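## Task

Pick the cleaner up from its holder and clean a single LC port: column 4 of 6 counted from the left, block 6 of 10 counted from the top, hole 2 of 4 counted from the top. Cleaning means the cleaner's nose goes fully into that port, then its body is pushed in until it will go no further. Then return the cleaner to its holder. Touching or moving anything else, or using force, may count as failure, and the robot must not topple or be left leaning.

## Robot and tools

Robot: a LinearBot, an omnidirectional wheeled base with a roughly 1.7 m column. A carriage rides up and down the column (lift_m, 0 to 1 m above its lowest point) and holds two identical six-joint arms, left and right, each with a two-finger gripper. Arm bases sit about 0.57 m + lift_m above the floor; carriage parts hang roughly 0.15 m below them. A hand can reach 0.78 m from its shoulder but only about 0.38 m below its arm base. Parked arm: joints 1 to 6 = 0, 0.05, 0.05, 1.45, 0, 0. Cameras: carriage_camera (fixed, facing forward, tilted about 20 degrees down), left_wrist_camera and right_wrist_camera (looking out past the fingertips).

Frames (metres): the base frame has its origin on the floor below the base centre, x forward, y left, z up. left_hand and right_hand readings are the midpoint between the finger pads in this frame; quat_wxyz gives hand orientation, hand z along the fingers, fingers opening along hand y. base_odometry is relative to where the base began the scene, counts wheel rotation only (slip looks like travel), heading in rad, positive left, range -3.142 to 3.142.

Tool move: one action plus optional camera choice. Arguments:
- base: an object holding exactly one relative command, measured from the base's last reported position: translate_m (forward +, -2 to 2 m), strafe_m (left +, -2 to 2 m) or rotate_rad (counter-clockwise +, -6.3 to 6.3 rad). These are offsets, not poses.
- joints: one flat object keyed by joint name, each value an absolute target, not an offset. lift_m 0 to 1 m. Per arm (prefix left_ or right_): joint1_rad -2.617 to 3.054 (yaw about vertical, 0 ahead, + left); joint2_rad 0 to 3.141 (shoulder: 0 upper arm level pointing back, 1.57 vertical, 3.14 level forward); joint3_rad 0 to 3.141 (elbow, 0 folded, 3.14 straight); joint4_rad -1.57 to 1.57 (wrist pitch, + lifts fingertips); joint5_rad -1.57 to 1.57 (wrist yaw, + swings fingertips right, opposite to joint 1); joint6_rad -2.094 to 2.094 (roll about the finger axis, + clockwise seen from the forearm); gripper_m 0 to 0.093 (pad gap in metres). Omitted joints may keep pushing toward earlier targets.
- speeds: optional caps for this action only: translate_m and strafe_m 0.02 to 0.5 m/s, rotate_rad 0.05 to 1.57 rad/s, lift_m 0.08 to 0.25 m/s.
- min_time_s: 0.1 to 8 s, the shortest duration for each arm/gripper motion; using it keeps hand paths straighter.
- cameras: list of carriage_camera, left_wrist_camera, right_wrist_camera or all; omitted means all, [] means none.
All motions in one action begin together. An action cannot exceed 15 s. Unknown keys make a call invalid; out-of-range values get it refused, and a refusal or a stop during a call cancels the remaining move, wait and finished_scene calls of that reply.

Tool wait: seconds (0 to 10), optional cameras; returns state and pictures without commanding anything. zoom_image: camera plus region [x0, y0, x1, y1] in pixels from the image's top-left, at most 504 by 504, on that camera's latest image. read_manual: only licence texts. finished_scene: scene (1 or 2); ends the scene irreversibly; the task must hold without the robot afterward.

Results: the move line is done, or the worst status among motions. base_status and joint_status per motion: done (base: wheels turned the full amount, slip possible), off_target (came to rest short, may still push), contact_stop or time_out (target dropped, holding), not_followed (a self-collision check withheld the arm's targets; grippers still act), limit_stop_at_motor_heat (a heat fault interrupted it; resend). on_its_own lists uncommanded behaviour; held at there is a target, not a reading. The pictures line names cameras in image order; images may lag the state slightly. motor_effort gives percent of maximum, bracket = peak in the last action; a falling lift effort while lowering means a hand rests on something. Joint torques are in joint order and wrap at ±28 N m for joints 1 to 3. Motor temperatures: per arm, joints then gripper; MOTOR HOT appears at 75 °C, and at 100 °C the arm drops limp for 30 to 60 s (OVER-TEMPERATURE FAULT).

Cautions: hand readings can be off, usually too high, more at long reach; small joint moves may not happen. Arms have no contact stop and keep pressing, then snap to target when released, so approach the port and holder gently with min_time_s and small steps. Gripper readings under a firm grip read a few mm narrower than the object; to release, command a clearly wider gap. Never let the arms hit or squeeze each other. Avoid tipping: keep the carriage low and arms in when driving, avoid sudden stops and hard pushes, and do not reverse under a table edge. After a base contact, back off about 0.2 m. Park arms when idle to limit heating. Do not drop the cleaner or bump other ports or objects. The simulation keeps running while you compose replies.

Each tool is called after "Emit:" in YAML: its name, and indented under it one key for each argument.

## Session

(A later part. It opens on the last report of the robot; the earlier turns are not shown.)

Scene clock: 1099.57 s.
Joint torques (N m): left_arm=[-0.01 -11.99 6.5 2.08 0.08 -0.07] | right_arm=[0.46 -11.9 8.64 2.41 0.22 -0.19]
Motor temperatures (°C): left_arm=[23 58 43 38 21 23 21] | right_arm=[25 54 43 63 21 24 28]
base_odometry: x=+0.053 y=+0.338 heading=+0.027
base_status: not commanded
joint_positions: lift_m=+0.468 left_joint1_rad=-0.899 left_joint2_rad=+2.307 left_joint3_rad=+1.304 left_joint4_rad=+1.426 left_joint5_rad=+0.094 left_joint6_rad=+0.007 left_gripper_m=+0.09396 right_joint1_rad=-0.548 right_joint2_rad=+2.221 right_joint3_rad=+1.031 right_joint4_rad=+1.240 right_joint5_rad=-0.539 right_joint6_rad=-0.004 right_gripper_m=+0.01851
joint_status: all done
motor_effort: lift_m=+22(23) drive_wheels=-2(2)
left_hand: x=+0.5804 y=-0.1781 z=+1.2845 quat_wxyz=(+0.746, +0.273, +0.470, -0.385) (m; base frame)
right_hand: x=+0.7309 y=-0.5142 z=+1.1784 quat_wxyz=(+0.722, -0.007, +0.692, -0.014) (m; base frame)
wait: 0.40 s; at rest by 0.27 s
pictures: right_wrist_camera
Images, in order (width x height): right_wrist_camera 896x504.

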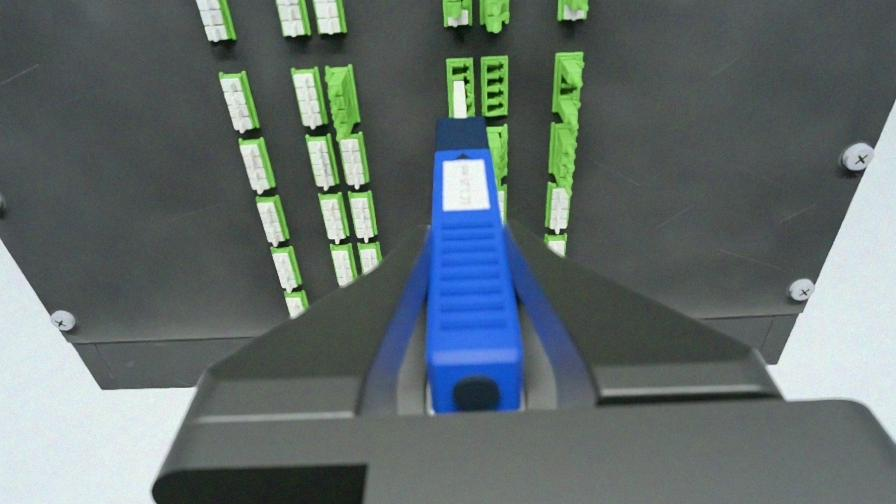

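Emit:
move:
  joints: {"right_joint5_rad": -0.537}
  min_time_s: 0.5
  cameras: []

Emit:
move:
  base: {"translate_m": 0.003}
  speeds: {"translate_m": 0.02}
  cameras: []

Emit:
wait:
  seconds: 0.4
  cameras: ["right_wrist_camera", "left_wrist_camera"]

Emit:
zoom_image:
  camera: "right_wrist_camera"
  region: [440, 55, 480, 100]

Emit:
zoom_image:
  camera: "left_wrist_camera"
  region: [388, 266, 418, 296]

Scene clock: 1108.87 s.
Joint torques (N m): left_arm=[0.02 -12.01 6.65 2.05 0.08 -0.05] | right_arm=[0.47 -11.89 8.61 2.4 0.06 -0.19]
Motor temperatures (°C): left_arm=[23 58 43 38 21 23 21] | right_arm=[25 54 43 63 21 24 28]
move: done
base_odometry: x=+0.053 y=+0.338 heading=+0.027
base_status: not commanded
joint_positions: lift_m=+0.468 left_joint1_rad=-0.899 left_joint2_rad=+2.307 left_joint3_rad=+1.304 left_joint4_rad=+1.426 left_joint5_rad=+0.094 left_joint6_rad=+0.007 left_gripper_m=+0.09396 right_joint1_rad=-0.548 right_joint2_rad=+2.221 right_joint3_rad=+1.031 right_joint4_rad=+1.240 right_joint5_rad=-0.539 right_joint6_rad=-0.004 right_gripper_m=+0.01851
joint_status: all done
motor_effort: lift_m=+22(23) drive_wheels=-2(2)
left_hand: x=+0.5804 y=-0.1781 z=+1.2845 quat_wxyz=(+0.746, +0.273, +0.470, -0.385) (m; base frame)
right_hand: x=+0.7309 y=-0.5142 z=+1.1784 quat_wxyz=(+0.722, -0.007, +0.692, -0.014) (m; base frame)
pictures: none
No camera images: "cameras" was empty.

Scene clock: 1109.60 s.
Joint torques (N m): left_arm=[0.06 -12 6.6 2.04 0.1 -0.06] | right_arm=[0.5 -11.92 8.75 2.37 0.05 -0.19]
Motor temperatures (°C): left_arm=[23 58 43 38 21 23 21] | right_arm=[25 54 43 63 21 24 28]
move: done
base_odometry: x=+0.056 y=+0.338 heading=+0.028
base_status: done
joint_positions: lift_m=+0.468 left_joint1_rad=-0.899 left_joint2_rad=+2.307 left_joint3_rad=+1.304 left_joint4_rad=+1.426 left_joint5_rad=+0.094 left_joint6_rad=+0.007 left_gripper_m=+0.09396 right_joint1_rad=-0.548 right_joint2_rad=+2.221 right_joint3_rad=+1.031 right_joint4_rad=+1.241 right_joint5_rad=-0.539 right_joint6_rad=-0.004 right_gripper_m=+0.01851
joint_status: not commanded
motor_effort: lift_m=+22(23) drive_wheels=+2(8)
left_hand: x=+0.5804 y=-0.1781 z=+1.2845 quat_wxyz=(+0.746, +0.273, +0.470, -0.385) (m; base frame)
right_hand: x=+0.7309 y=-0.5142 z=+1.1788 quat_wxyz=(+0.722, -0.007, +0.691, -0.014) (m; base frame)
pictures: none
No camera images: "cameras" was empty.

Scene clock: 1110.00 s.
Joint torques (N m): left_arm=[0.1 -12 6.61 2.06 0.09 -0.05] | right_arm=[0.47 -11.66 8.64 2.37 0.07 -0.19]
Motor temperatures (°C): left_arm=[23 58 43 38 21 23 21] | right_arm=[25 54 43 63 21 24 28]
base_odometry: x=+0.056 y=+0.338 heading=+0.028
base_status: done
joint_positions: lift_m=+0.468 left_joint1_rad=-0.899 left_joint2_rad=+2.307 left_joint3_rad=+1.304 left_joint4_rad=+1.426 left_joint5_rad=+0.094 left_joint6_rad=+0.007 left_gripper_m=+0.09396 right_joint1_rad=-0.548 right_joint2_rad=+2.221 right_joint3_rad=+1.031 right_joint4_rad=+1.241 right_joint5_rad=-0.539 right_joint6_rad=-0.004 right_gripper_m=+0.01851
joint_status: not commanded
motor_effort: lift_m=+22(23) drive_wheels=+2(8)
left_hand: x=+0.5804 y=-0.1781 z=+1.2845 quat_wxyz=(+0.746, +0.273, +0.470, -0.385) (m; base frame)
right_hand: x=+0.7309 y=-0.5142 z=+1.1788 quat_wxyz=(+0.722, -0.007, +0.691, -0.014) (m; base frame)
wait: 0.40 s; at rest by 0.27 s
pictures: left_wrist_camera, right_wrist_camera
Images, in order (width x height): left_wrist_camera 896x504, right_wrist_camera 896x504.

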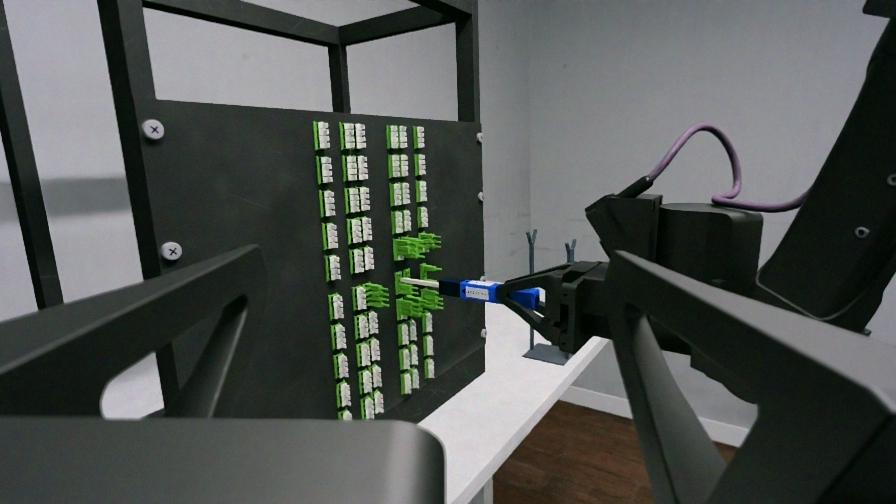

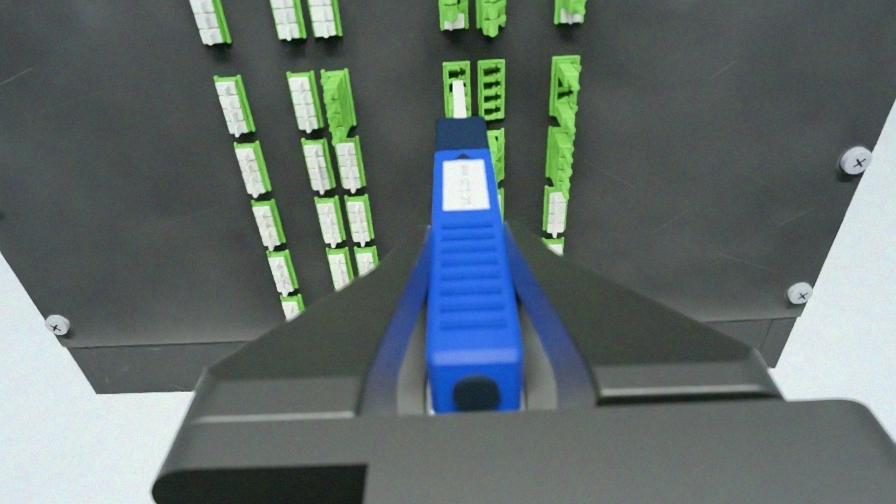

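Scaled by 11.200 from the camera's 896x504 image, which has a finer 1280x720 frame.

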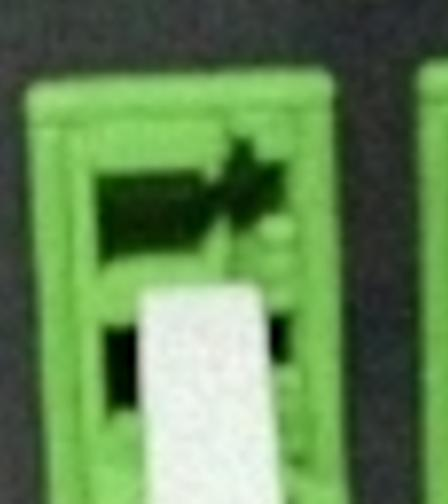

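Scaled by 16.800 from the camera's 896x504 image, which has a finer 1280x720 frame.

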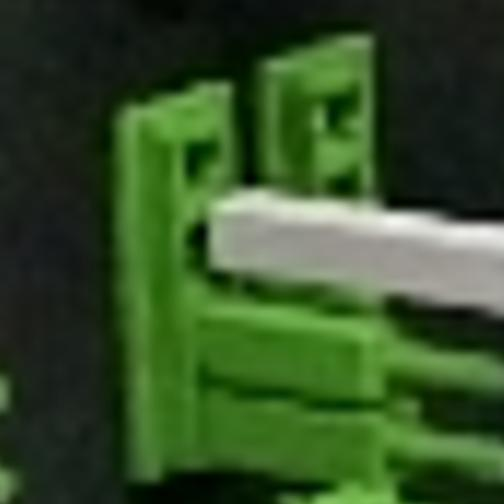

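Emit:
zoom_image:
  camera: "left_wrist_camera"
  region: [375, 220, 455, 330]

Emit:
zoom_image:
  camera: "right_wrist_camera"
  region: [435, 40, 515, 125]

Scaled by 4.582 from the camera's 896x504 image, which has a finer 1280x720 frame.

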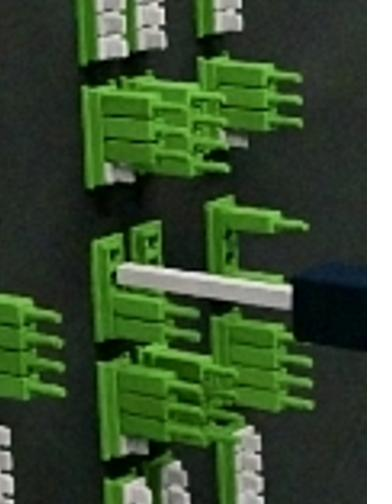

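Scaled by 5.929 from the camera's 896x504 image, which has a finer 1280x720 frame.

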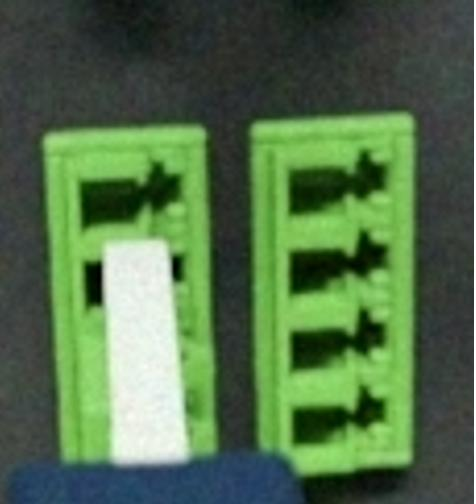

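Emit:
zoom_image:
  camera: "left_wrist_camera"
  region: [415, 258, 440, 288]

Emit:
zoom_image:
  camera: "right_wrist_camera"
  region: [545, 48, 590, 125]

Scaled by 16.800 from the camera's 896x504 image, which has a finer 1280x720 frame.

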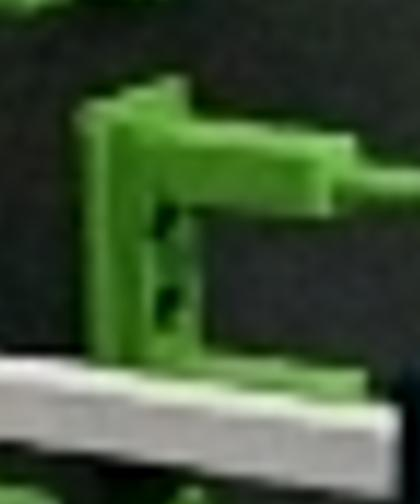

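Scaled by 6.545 from the camera's 896x504 image, which has a finer 1280x720 frame.

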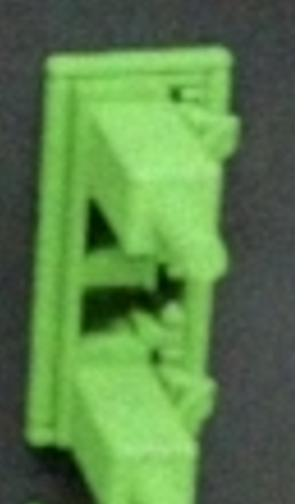

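Emit:
zoom_image:
  camera: "left_wrist_camera"
  region: [392, 268, 412, 288]

Emit:
zoom_image:
  camera: "right_wrist_camera"
  region: [440, 55, 480, 100]

Scaled by 25.200 from the camera's 896x504 image, which has a finer 1280x720 frame.

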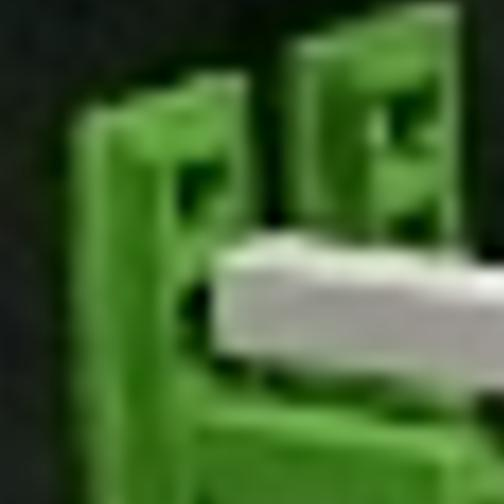

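Scaled by 11.200 from the camera's 896x504 image, which has a finer 1280x720 frame.

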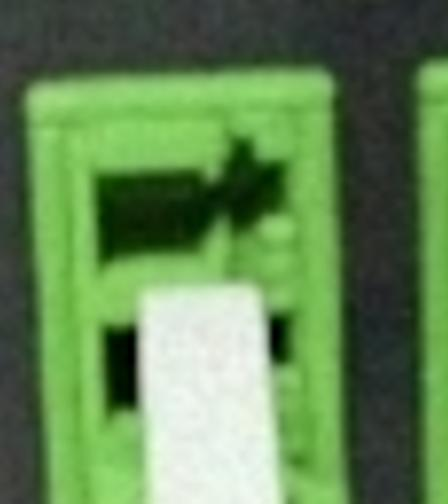

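Emit:
move:
  base: {"translate_m": -0.006}
  joints: {"right_joint4_rad": 1.25}
  speeds: {"translate_m": 0.02}
  cameras: []

Emit:
wait:
  seconds: 0.5
  cameras: ["right_wrist_camera", "left_wrist_camera"]

Emit:
zoom_image:
  camera: "right_wrist_camera"
  region: [440, 50, 480, 100]

Emit:
zoom_image:
  camera: "left_wrist_camera"
  region: [386, 264, 414, 292]

Scene clock: 1357.53 s.
Joint torques (N m): left_arm=[0.05 -11.93 6.65 2.07 0.08 -0.03] | right_arm=[0.39 -11.75 8.59 2.35 0.06 -0.19]
Motor temperatures (°C): left_arm=[23 62 44 38 21 23 21] | right_arm=[25 55 43 63 21 24 29]
move: done
base_odometry: x=+0.050 y=+0.338 heading=+0.028
base_status: done
joint_positions: lift_m=+0.468 left_joint1_rad=-0.899 left_joint2_rad=+2.307 left_joint3_rad=+1.304 left_joint4_rad=+1.426 left_joint5_rad=+0.094 left_joint6_rad=+0.007 left_gripper_m=+0.09396 right_joint1_rad=-0.548 right_joint2_rad=+2.221 right_joint3_rad=+1.031 right_joint4_rad=+1.240 right_joint5_rad=-0.539 right_joint6_rad=-0.004 right_gripper_m=+0.01851
joint_status: all done
motor_effort: lift_m=+22(23) drive_wheels=-1(9)
left_hand: x=+0.5800 y=-0.1783 z=+1.2845 quat_wxyz=(+0.746, +0.273, +0.470, -0.385) (m; base frame)
right_hand: x=+0.7309 y=-0.5142 z=+1.1784 quat_wxyz=(+0.722, -0.007, +0.692, -0.014) (m; base frame)
pictures: none
No camera images: "cameras" was empty.

Scene clock: 1358.03 s.
Joint torques (N m): left_arm=[-0.06 -12.07 6.64 2.06 0.09 -0.07] | right_arm=[0.51 -11.75 8.58 2.34 0.08 -0.19]
Motor temperatures (°C): left_arm=[23 62 44 38 21 23 21] | right_arm=[25 55 43 63 21 24 29]
base_odometry: x=+0.050 y=+0.338 heading=+0.028
base_status: done
joint_positions: lift_m=+0.468 left_joint1_rad=-0.899 left_joint2_rad=+2.307 left_joint3_rad=+1.304 left_joint4_rad=+1.426 left_joint5_rad=+0.094 left_joint6_rad=+0.007 left_gripper_m=+0.09396 right_joint1_rad=-0.548 right_joint2_rad=+2.221 right_joint3_rad=+1.031 right_joint4_rad=+1.240 right_joint5_rad=-0.539 right_joint6_rad=-0.004 right_gripper_m=+0.01851
joint_status: all done
motor_effort: lift_m=+22(23) drive_wheels=+0(9)
left_hand: x=+0.5800 y=-0.1783 z=+1.2845 quat_wxyz=(+0.746, +0.273, +0.470, -0.385) (m; base frame)
right_hand: x=+0.7309 y=-0.5142 z=+1.1784 quat_wxyz=(+0.722, -0.007, +0.692, -0.014) (m; base frame)
wait: 0.50 s; at rest by 0.27 s
pictures: left_wrist_camera, right_wrist_camera
Images, in order (width x height): left_wrist_camera 896x504, right_wrist_camera 896x504.

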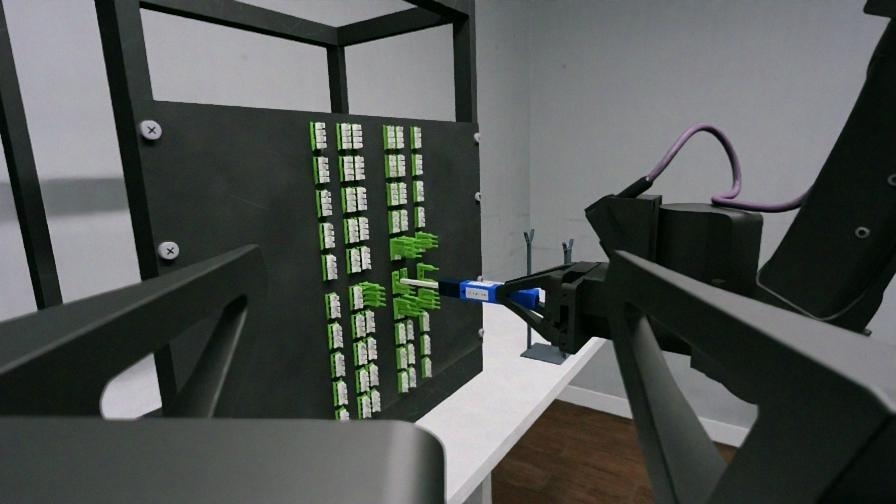

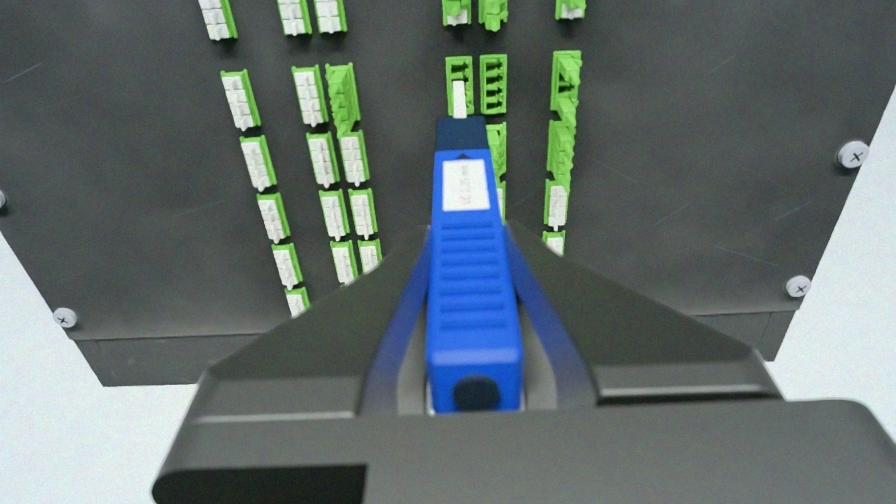

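Scaled by 10.080 from the camera's 896x504 image, which has a finer 1280x720 frame.

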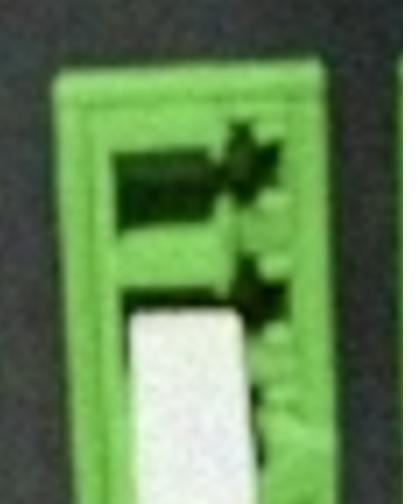

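Scaled by 18.000 from the camera's 896x504 image, which has a finer 1280x720 frame.

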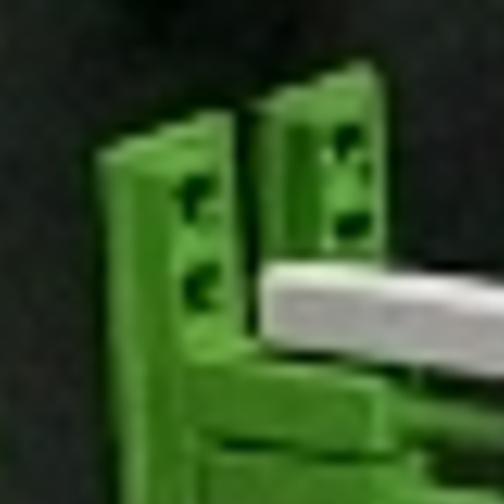

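Emit:
zoom_image:
  camera: "left_wrist_camera"
  region: [392, 268, 412, 288]

Emit:
zoom_image:
  camera: "right_wrist_camera"
  region: [440, 55, 480, 100]

Scaled by 25.200 from the camera's 896x504 image, which has a finer 1280x720 frame.

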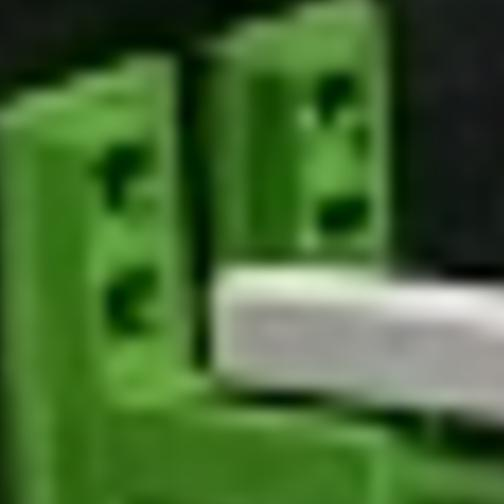

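Scaled by 11.200 from the camera's 896x504 image, which has a finer 1280x720 frame.

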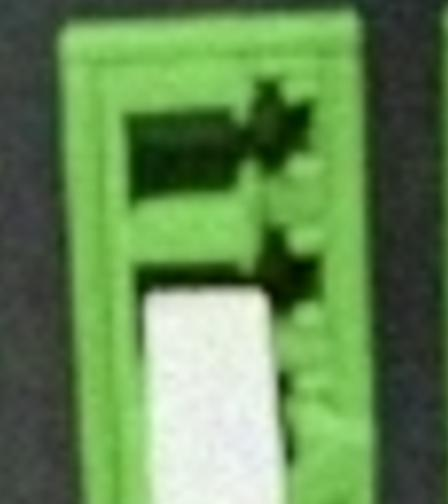

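Emit:
move:
  base: {"translate_m": -0.01}
  speeds: {"translate_m": 0.02}
  cameras: []

Emit:
wait:
  seconds: 0.5
  cameras: ["right_wrist_camera", "left_wrist_camera"]

Emit:
zoom_image:
  camera: "right_wrist_camera"
  region: [440, 55, 480, 100]

Emit:
zoom_image:
  camera: "left_wrist_camera"
  region: [387, 266, 407, 286]

Scene clock: 1393.70 s.
Joint torques (N m): left_arm=[0.1 -11.93 6.61 2.05 0.1 -0.05] | right_arm=[0.54 -11.79 8.58 2.39 0.06 -0.19]
Motor temperatures (°C): left_arm=[23 62 44 38 21 23 21] | right_arm=[25 55 43 63 21 24 29]
move: done
base_odometry: x=+0.040 y=+0.337 heading=+0.027
base_status: done
joint_positions: lift_m=+0.468 left_joint1_rad=-0.899 left_joint2_rad=+2.307 left_joint3_rad=+1.304 left_joint4_rad=+1.426 left_joint5_rad=+0.095 left_joint6_rad=+0.007 left_gripper_m=+0.09396 right_joint1_rad=-0.548 right_joint2_rad=+2.221 right_joint3_rad=+1.031 right_joint4_rad=+1.239 right_joint5_rad=-0.539 right_joint6_rad=-0.004 right_gripper_m=+0.01851
joint_status: not commanded
motor_effort: lift_m=+22(23) drive_wheels=+3(9)
left_hand: x=+0.5801 y=-0.1782 z=+1.2845 quat_wxyz=(+0.746, +0.273, +0.470, -0.385) (m; base frame)
right_hand: x=+0.7310 y=-0.5142 z=+1.1783 quat_wxyz=(+0.722, -0.007, +0.692, -0.014) (m; base frame)
pictures: none
No camera images: "cameras" was empty.

Scene clock: 1394.20 s.
Joint torques (N m): left_arm=[0.06 -12.01 6.58 2.06 0.11 -0.02] | right_arm=[0.49 -11.92 8.62 2.36 0.07 -0.19]
Motor temperatures (°C): left_arm=[23 62 44 38 21 23 21] | right_arm=[25 55 43 63 21 24 29]
base_odometry: x=+0.040 y=+0.337 heading=+0.027
base_status: done
joint_positions: lift_m=+0.468 left_joint1_rad=-0.899 left_joint2_rad=+2.307 left_joint3_rad=+1.304 left_joint4_rad=+1.426 left_joint5_rad=+0.095 left_joint6_rad=+0.007 left_gripper_m=+0.09396 right_joint1_rad=-0.548 right_joint2_rad=+2.221 right_joint3_rad=+1.031 right_joint4_rad=+1.239 right_joint5_rad=-0.539 right_joint6_rad=-0.004 right_gripper_m=+0.01851
joint_status: not commanded
motor_effort: lift_m=+22(23) drive_wheels=+3(9)
left_hand: x=+0.5801 y=-0.1782 z=+1.2845 quat_wxyz=(+0.746, +0.273, +0.470, -0.385) (m; base frame)
right_hand: x=+0.7310 y=-0.5142 z=+1.1783 quat_wxyz=(+0.722, -0.007, +0.692, -0.014) (m; base frame)
wait: 0.50 s; at rest by 0.27 s
pictures: left_wrist_camera, right_wrist_camera
Images, in order (width x height): left_wrist_camera 896x504, right_wrist_camera 896x504.

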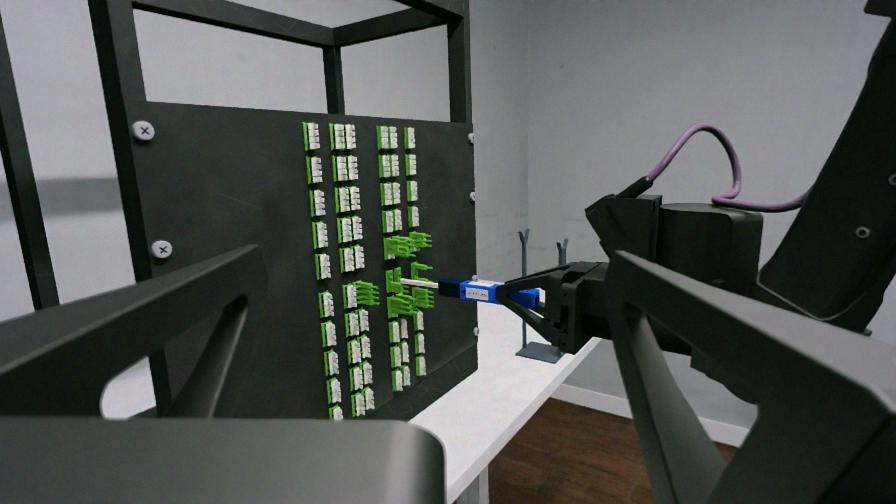

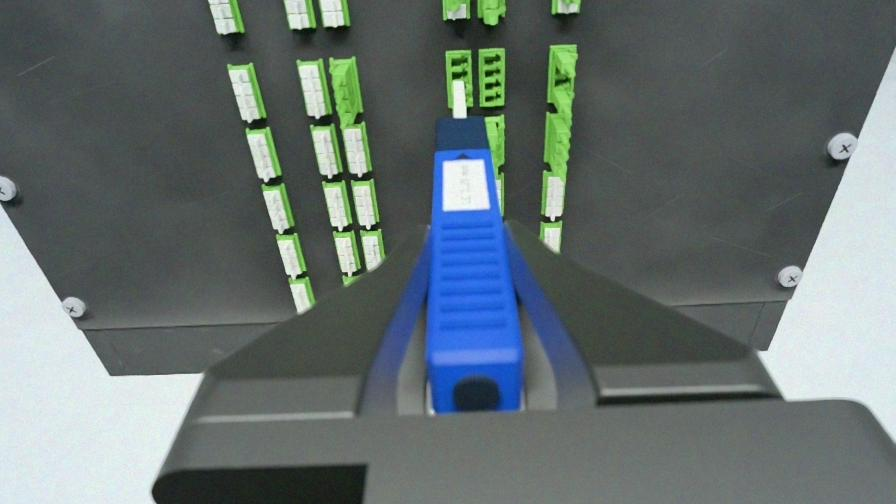

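Scaled by 11.200 from the camera's 896x504 image, which has a finer 1280x720 frame.

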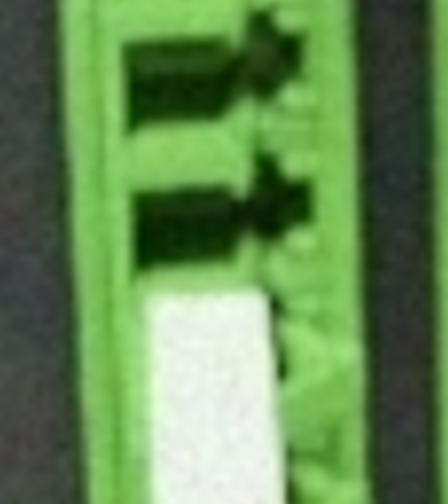

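Scaled by 25.200 from the camera's 896x504 image, which has a finer 1280x720 frame.

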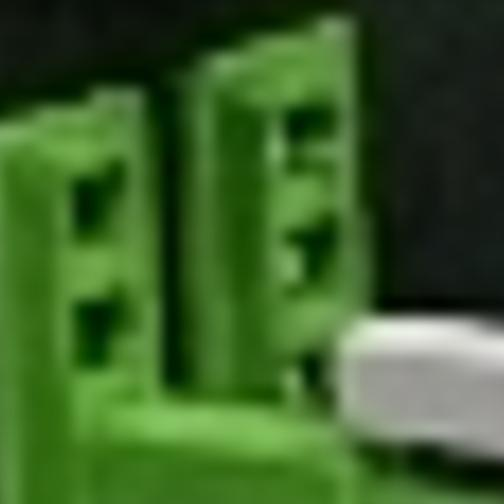

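Emit:
zoom_image:
  camera: "right_wrist_camera"
  region: [474, 42, 512, 80]

Emit:
zoom_image:
  camera: "right_wrist_camera"
  region: [474, 74, 512, 112]

Scaled by 13.263 from the camera's 896x504 image, which has a finer 1280x720 frame.

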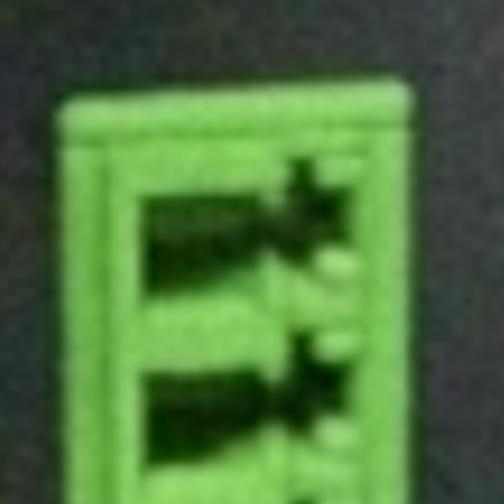

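Scaled by 13.263 from the camera's 896x504 image, which has a finer 1280x720 frame.

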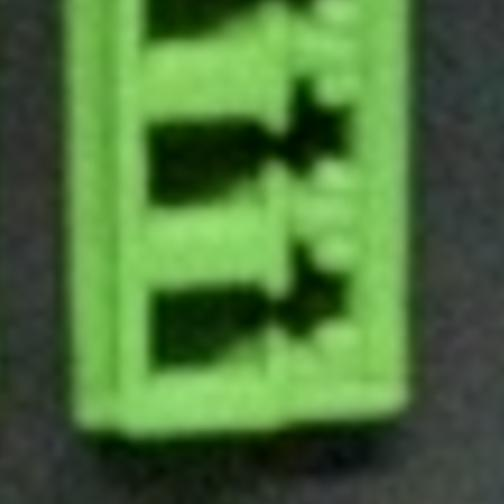

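Emit:
zoom_image:
  camera: "left_wrist_camera"
  region: [386, 276, 416, 306]

Emit:
zoom_image:
  camera: "left_wrist_camera"
  region: [380, 228, 420, 268]

Scaled by 16.800 from the camera's 896x504 image, which has a finer 1280x720 frame.

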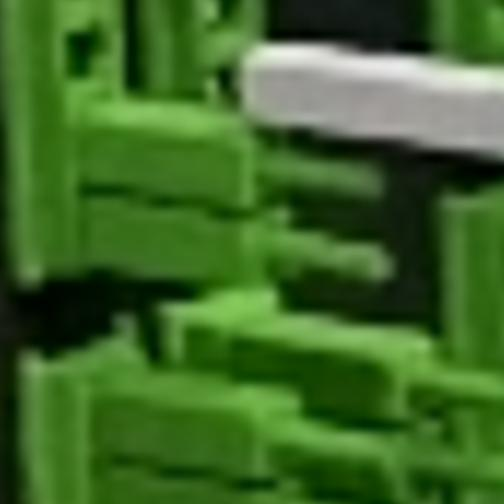

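Scaled by 12.600 from the camera's 896x504 image, which has a finer 1280x720 frame.

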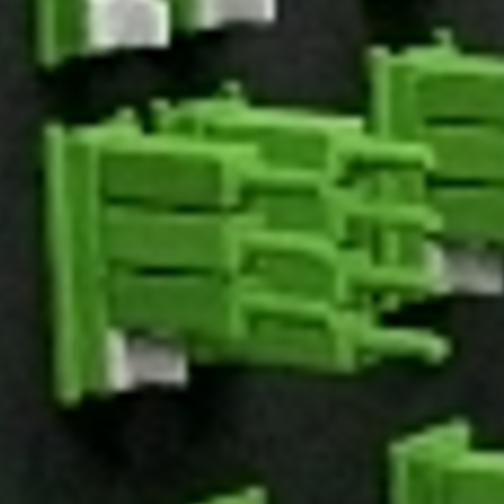

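Emit:
zoom_image:
  camera: "left_wrist_camera"
  region: [394, 275, 414, 295]

Emit:
zoom_image:
  camera: "left_wrist_camera"
  region: [400, 262, 436, 298]

Scaled by 25.200 from the camera's 896x504 image, which has a finer 1280x720 frame.

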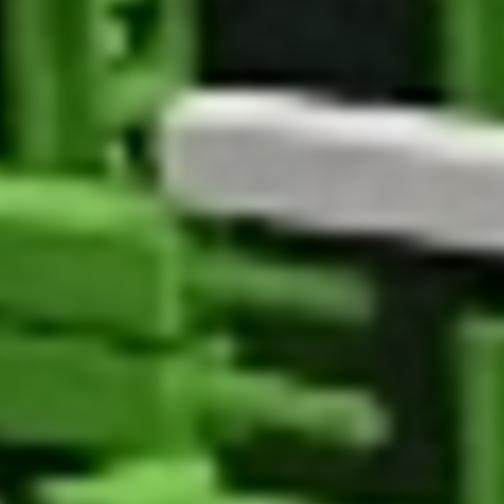

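Scaled by 14.000 from the camera's 896x504 image, which has a finer 1280x720 frame.

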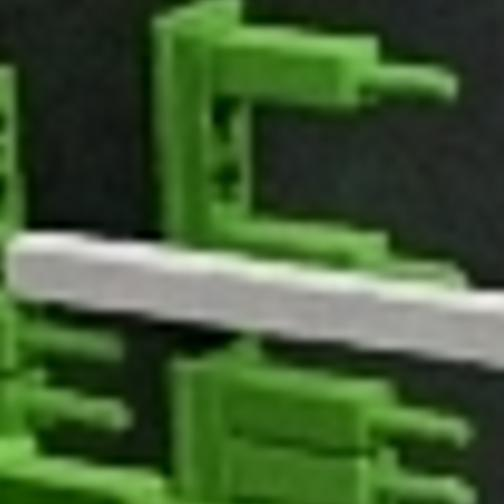

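Emit:
move:
  joints: {"right_joint4_rad": 1.269}
  min_time_s: 1.0
  cameras: []

Emit:
move:
  joints: {"right_joint4_rad": 1.259, "lift_m": 0.4651}
  speeds: {"lift_m": 0.08}
  cameras: []

Emit:
wait:
  seconds: 0.5
  cameras: ["right_wrist_camera", "left_wrist_camera"]

Emit:
zoom_image:
  camera: "right_wrist_camera"
  region: [440, 55, 480, 100]

Emit:
zoom_image:
  camera: "left_wrist_camera"
  region: [394, 275, 414, 295]

Scene clock: 1562.40 s.
Joint torques (N m): left_arm=[0.1 -11.97 6.57 2.06 0.11 -0.04] | right_arm=[0.5 -11.9 8.59 2.51 0.07 -0.18]
Motor temperatures (°C): left_arm=[23 64 44 38 21 23 21] | right_arm=[25 56 43 63 21 24 29]
move: done
base_odometry: x=+0.040 y=+0.337 heading=+0.027
base_status: not commanded
joint_positions: lift_m=+0.468 left_joint1_rad=-0.899 left_joint2_rad=+2.307 left_joint3_rad=+1.304 left_joint4_rad=+1.426 left_joint5_rad=+0.095 left_joint6_rad=+0.007 left_gripper_m=+0.09396 right_joint1_rad=-0.548 right_joint2_rad=+2.221 right_joint3_rad=+1.031 right_joint4_rad=+1.243 right_joint5_rad=-0.539 right_joint6_rad=-0.004 right_gripper_m=+0.01851
joint_status: all done
motor_effort: lift_m=+22(23) drive_wheels=+3(3)
left_hand: x=+0.5801 y=-0.1782 z=+1.2845 quat_wxyz=(+0.746, +0.273, +0.470, -0.385) (m; base frame)
right_hand: x=+0.7309 y=-0.5142 z=+1.1793 quat_wxyz=(+0.723, -0.008, +0.691, -0.015) (m; base frame)
pictures: none
No camera images: "cameras" was empty.

Scene clock: 1562.83 s.
Joint torques (N m): left_arm=[-0.12 -12.25 6.61 2.08 0.1 -0.07] | right_arm=[0.51 -11.62 8.61 2.38 0.06 -0.19]
Motor temperatures (°C): left_arm=[23 64 44 38 21 23 21] | right_arm=[25 56 43 63 21 24 29]
move: done
base_odometry: x=+0.040 y=+0.337 heading=+0.027
base_status: not commanded
joint_positions: lift_m=+0.465 left_joint1_rad=-0.899 left_joint2_rad=+2.309 left_joint3_rad=+1.305 left_joint4_rad=+1.426 left_joint5_rad=+0.095 left_joint6_rad=+0.007 left_gripper_m=+0.09396 right_joint1_rad=-0.548 right_joint2_rad=+2.221 right_joint3_rad=+1.031 right_joint4_rad=+1.246 right_joint5_rad=-0.539 right_joint6_rad=-0.004 right_gripper_m=+0.01851
joint_status: all done
motor_effort: lift_m=+21(22) drive_wheels=-3(4)
left_hand: x=+0.5803 y=-0.1785 z=+1.2808 quat_wxyz=(+0.745, +0.273, +0.471, -0.385) (m; base frame)
right_hand: x=+0.7309 y=-0.5142 z=+1.1768 quat_wxyz=(+0.724, -0.008, +0.690, -0.015) (m; base frame)
pictures: none
No camera images: "cameras" was empty.

Scene clock: 1563.33 s.
Joint torques (N m): left_arm=[-0.05 -12.23 6.52 2.09 0.09 -0.06] | right_arm=[0.5 -11.88 8.61 2.38 0.07 -0.19]
Motor temperatures (°C): left_arm=[23 64 44 38 21 23 21] | right_arm=[25 56 43 63 21 24 29]
base_odometry: x=+0.040 y=+0.337 heading=+0.027
base_status: not commanded
joint_positions: lift_m=+0.465 left_joint1_rad=-0.899 left_joint2_rad=+2.309 left_joint3_rad=+1.305 left_joint4_rad=+1.426 left_joint5_rad=+0.095 left_joint6_rad=+0.007 left_gripper_m=+0.09396 right_joint1_rad=-0.548 right_joint2_rad=+2.221 right_joint3_rad=+1.031 right_joint4_rad=+1.246 right_joint5_rad=-0.539 right_joint6_rad=-0.004 right_gripper_m=+0.01851
joint_status: all done
motor_effort: lift_m=+21(22) drive_wheels=-3(4)
left_hand: x=+0.5803 y=-0.1785 z=+1.2808 quat_wxyz=(+0.745, +0.273, +0.471, -0.385) (m; base frame)
right_hand: x=+0.7309 y=-0.5142 z=+1.1768 quat_wxyz=(+0.724, -0.008, +0.690, -0.015) (m; base frame)
wait: 0.50 s; at rest by 0.27 s
pictures: left_wrist_camera, right_wrist_camera
Images, in order (width x height): left_wrist_camera 896x504, right_wrist_camera 896x504.

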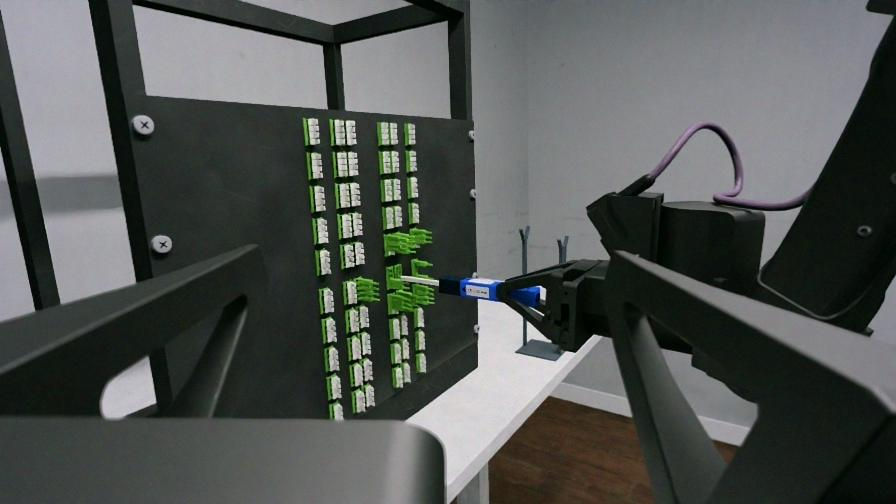

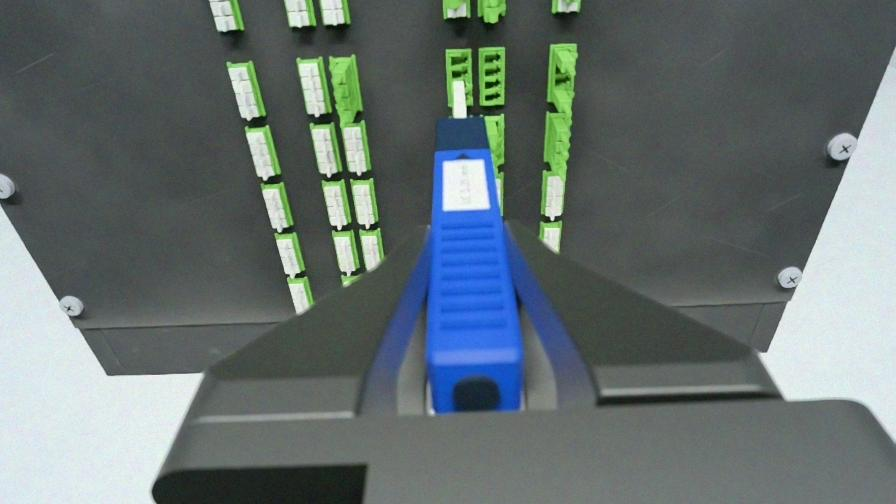

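Scaled by 11.200 from the camera's 896x504 image, which has a finer 1280x720 frame.

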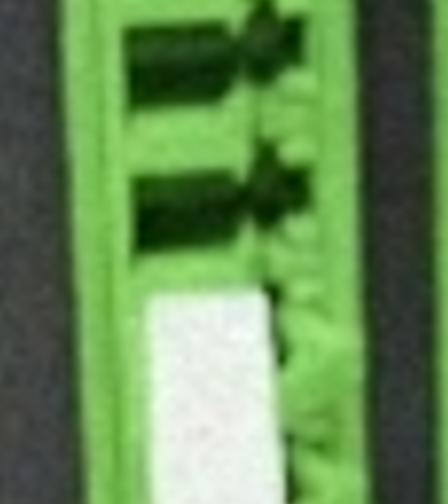

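Scaled by 25.200 from the camera's 896x504 image, which has a finer 1280x720 frame.

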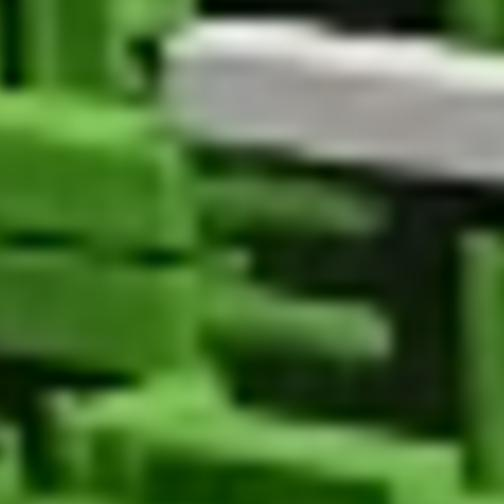

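Emit:
move:
  base: {"translate_m": 0.012}
  speeds: {"translate_m": 0.02}
  cameras: []

Emit:
wait:
  seconds: 0.5
  cameras: ["right_wrist_camera", "left_wrist_camera"]

Emit:
zoom_image:
  camera: "right_wrist_camera"
  region: [440, 55, 480, 100]

Emit:
zoom_image:
  camera: "left_wrist_camera"
  region: [394, 272, 414, 292]

Scene clock: 1576.07 s.
Joint torques (N m): left_arm=[-0.14 -12.27 6.46 2.06 0.08 -0.06] | right_arm=[0.43 -11.93 8.61 2.35 0.06 -0.19]
Motor temperatures (°C): left_arm=[23 63 44 38 21 23 21] | right_arm=[25 56 43 65 21 24 29]
move: done
base_odometry: x=+0.052 y=+0.338 heading=+0.027
base_status: done
joint_positions: lift_m=+0.465 left_joint1_rad=-0.899 left_joint2_rad=+2.309 left_joint3_rad=+1.305 left_joint4_rad=+1.426 left_joint5_rad=+0.095 left_joint6_rad=+0.007 left_gripper_m=+0.09396 right_joint1_rad=-0.548 right_joint2_rad=+2.221 right_joint3_rad=+1.031 right_joint4_rad=+1.246 right_joint5_rad=-0.539 right_joint6_rad=-0.004 right_gripper_m=+0.01851
joint_status: not commanded
motor_effort: lift_m=+21(22) drive_wheels=+1(10)
left_hand: x=+0.5805 y=-0.1784 z=+1.2808 quat_wxyz=(+0.746, +0.273, +0.471, -0.385) (m; base frame)
right_hand: x=+0.7309 y=-0.5142 z=+1.1768 quat_wxyz=(+0.724, -0.008, +0.690, -0.015) (m; base frame)
pictures: none
No camera images: "cameras" was empty.

Scene clock: 1576.57 s.
Joint torques (N m): left_arm=[-0.02 -12.16 6.46 2.05 0.11 -0.04] | right_arm=[0.51 -11.58 8.61 2.39 0.06 -0.18]
Motor temperatures (°C): left_arm=[23 63 44 38 21 23 21] | right_arm=[25 56 43 65 21 24 29]
base_odometry: x=+0.052 y=+0.338 heading=+0.027
base_status: done
joint_positions: lift_m=+0.465 left_joint1_rad=-0.899 left_joint2_rad=+2.309 left_joint3_rad=+1.305 left_joint4_rad=+1.426 left_joint5_rad=+0.095 left_joint6_rad=+0.007 left_gripper_m=+0.09396 right_joint1_rad=-0.548 right_joint2_rad=+2.221 right_joint3_rad=+1.031 right_joint4_rad=+1.246 right_joint5_rad=-0.539 right_joint6_rad=-0.004 right_gripper_m=+0.01851
joint_status: not commanded
motor_effort: lift_m=+21(22) drive_wheels=+1(10)
left_hand: x=+0.5805 y=-0.1784 z=+1.2808 quat_wxyz=(+0.746, +0.273, +0.471, -0.385) (m; base frame)
right_hand: x=+0.7309 y=-0.5142 z=+1.1768 quat_wxyz=(+0.724, -0.008, +0.690, -0.015) (m; base frame)
wait: 0.50 s; at rest by 0.27 s
pictures: left_wrist_camera, right_wrist_camera
Images, in order (width x height): left_wrist_camera 896x504, right_wrist_camera 896x504.

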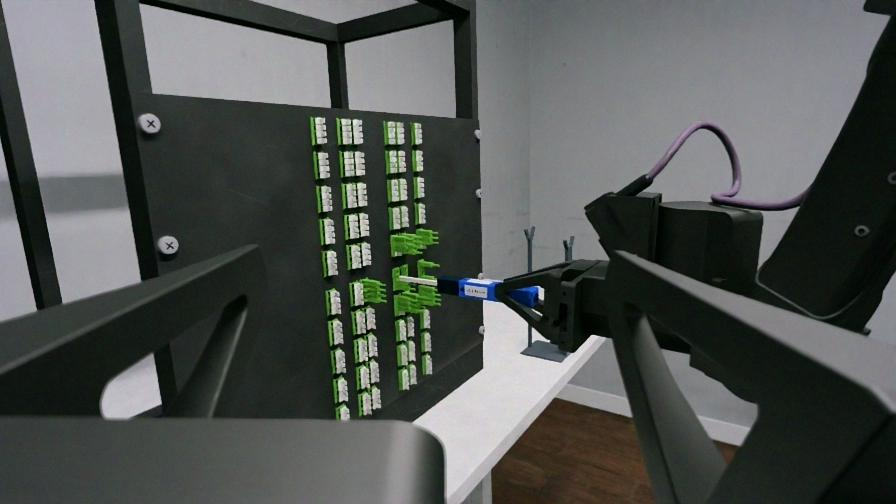

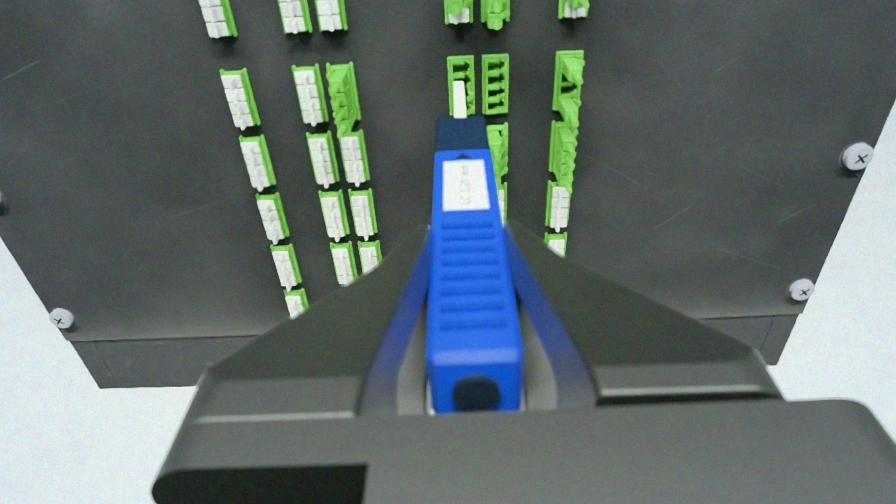

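Scaled by 11.200 from the camera's 896x504 image, which has a finer 1280x720 frame.

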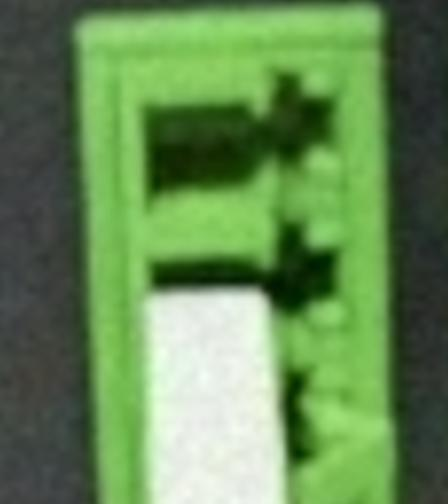

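Scaled by 25.200 from the camera's 896x504 image, which has a finer 1280x720 frame.

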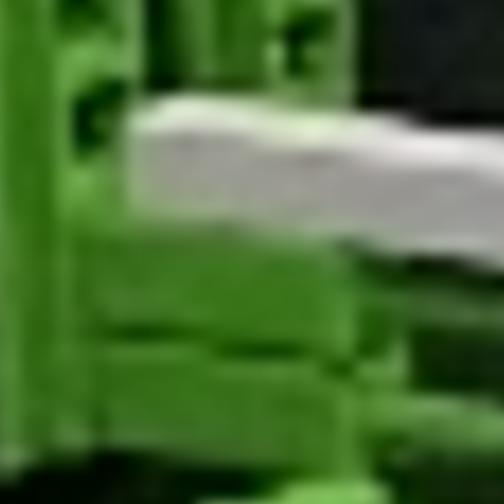

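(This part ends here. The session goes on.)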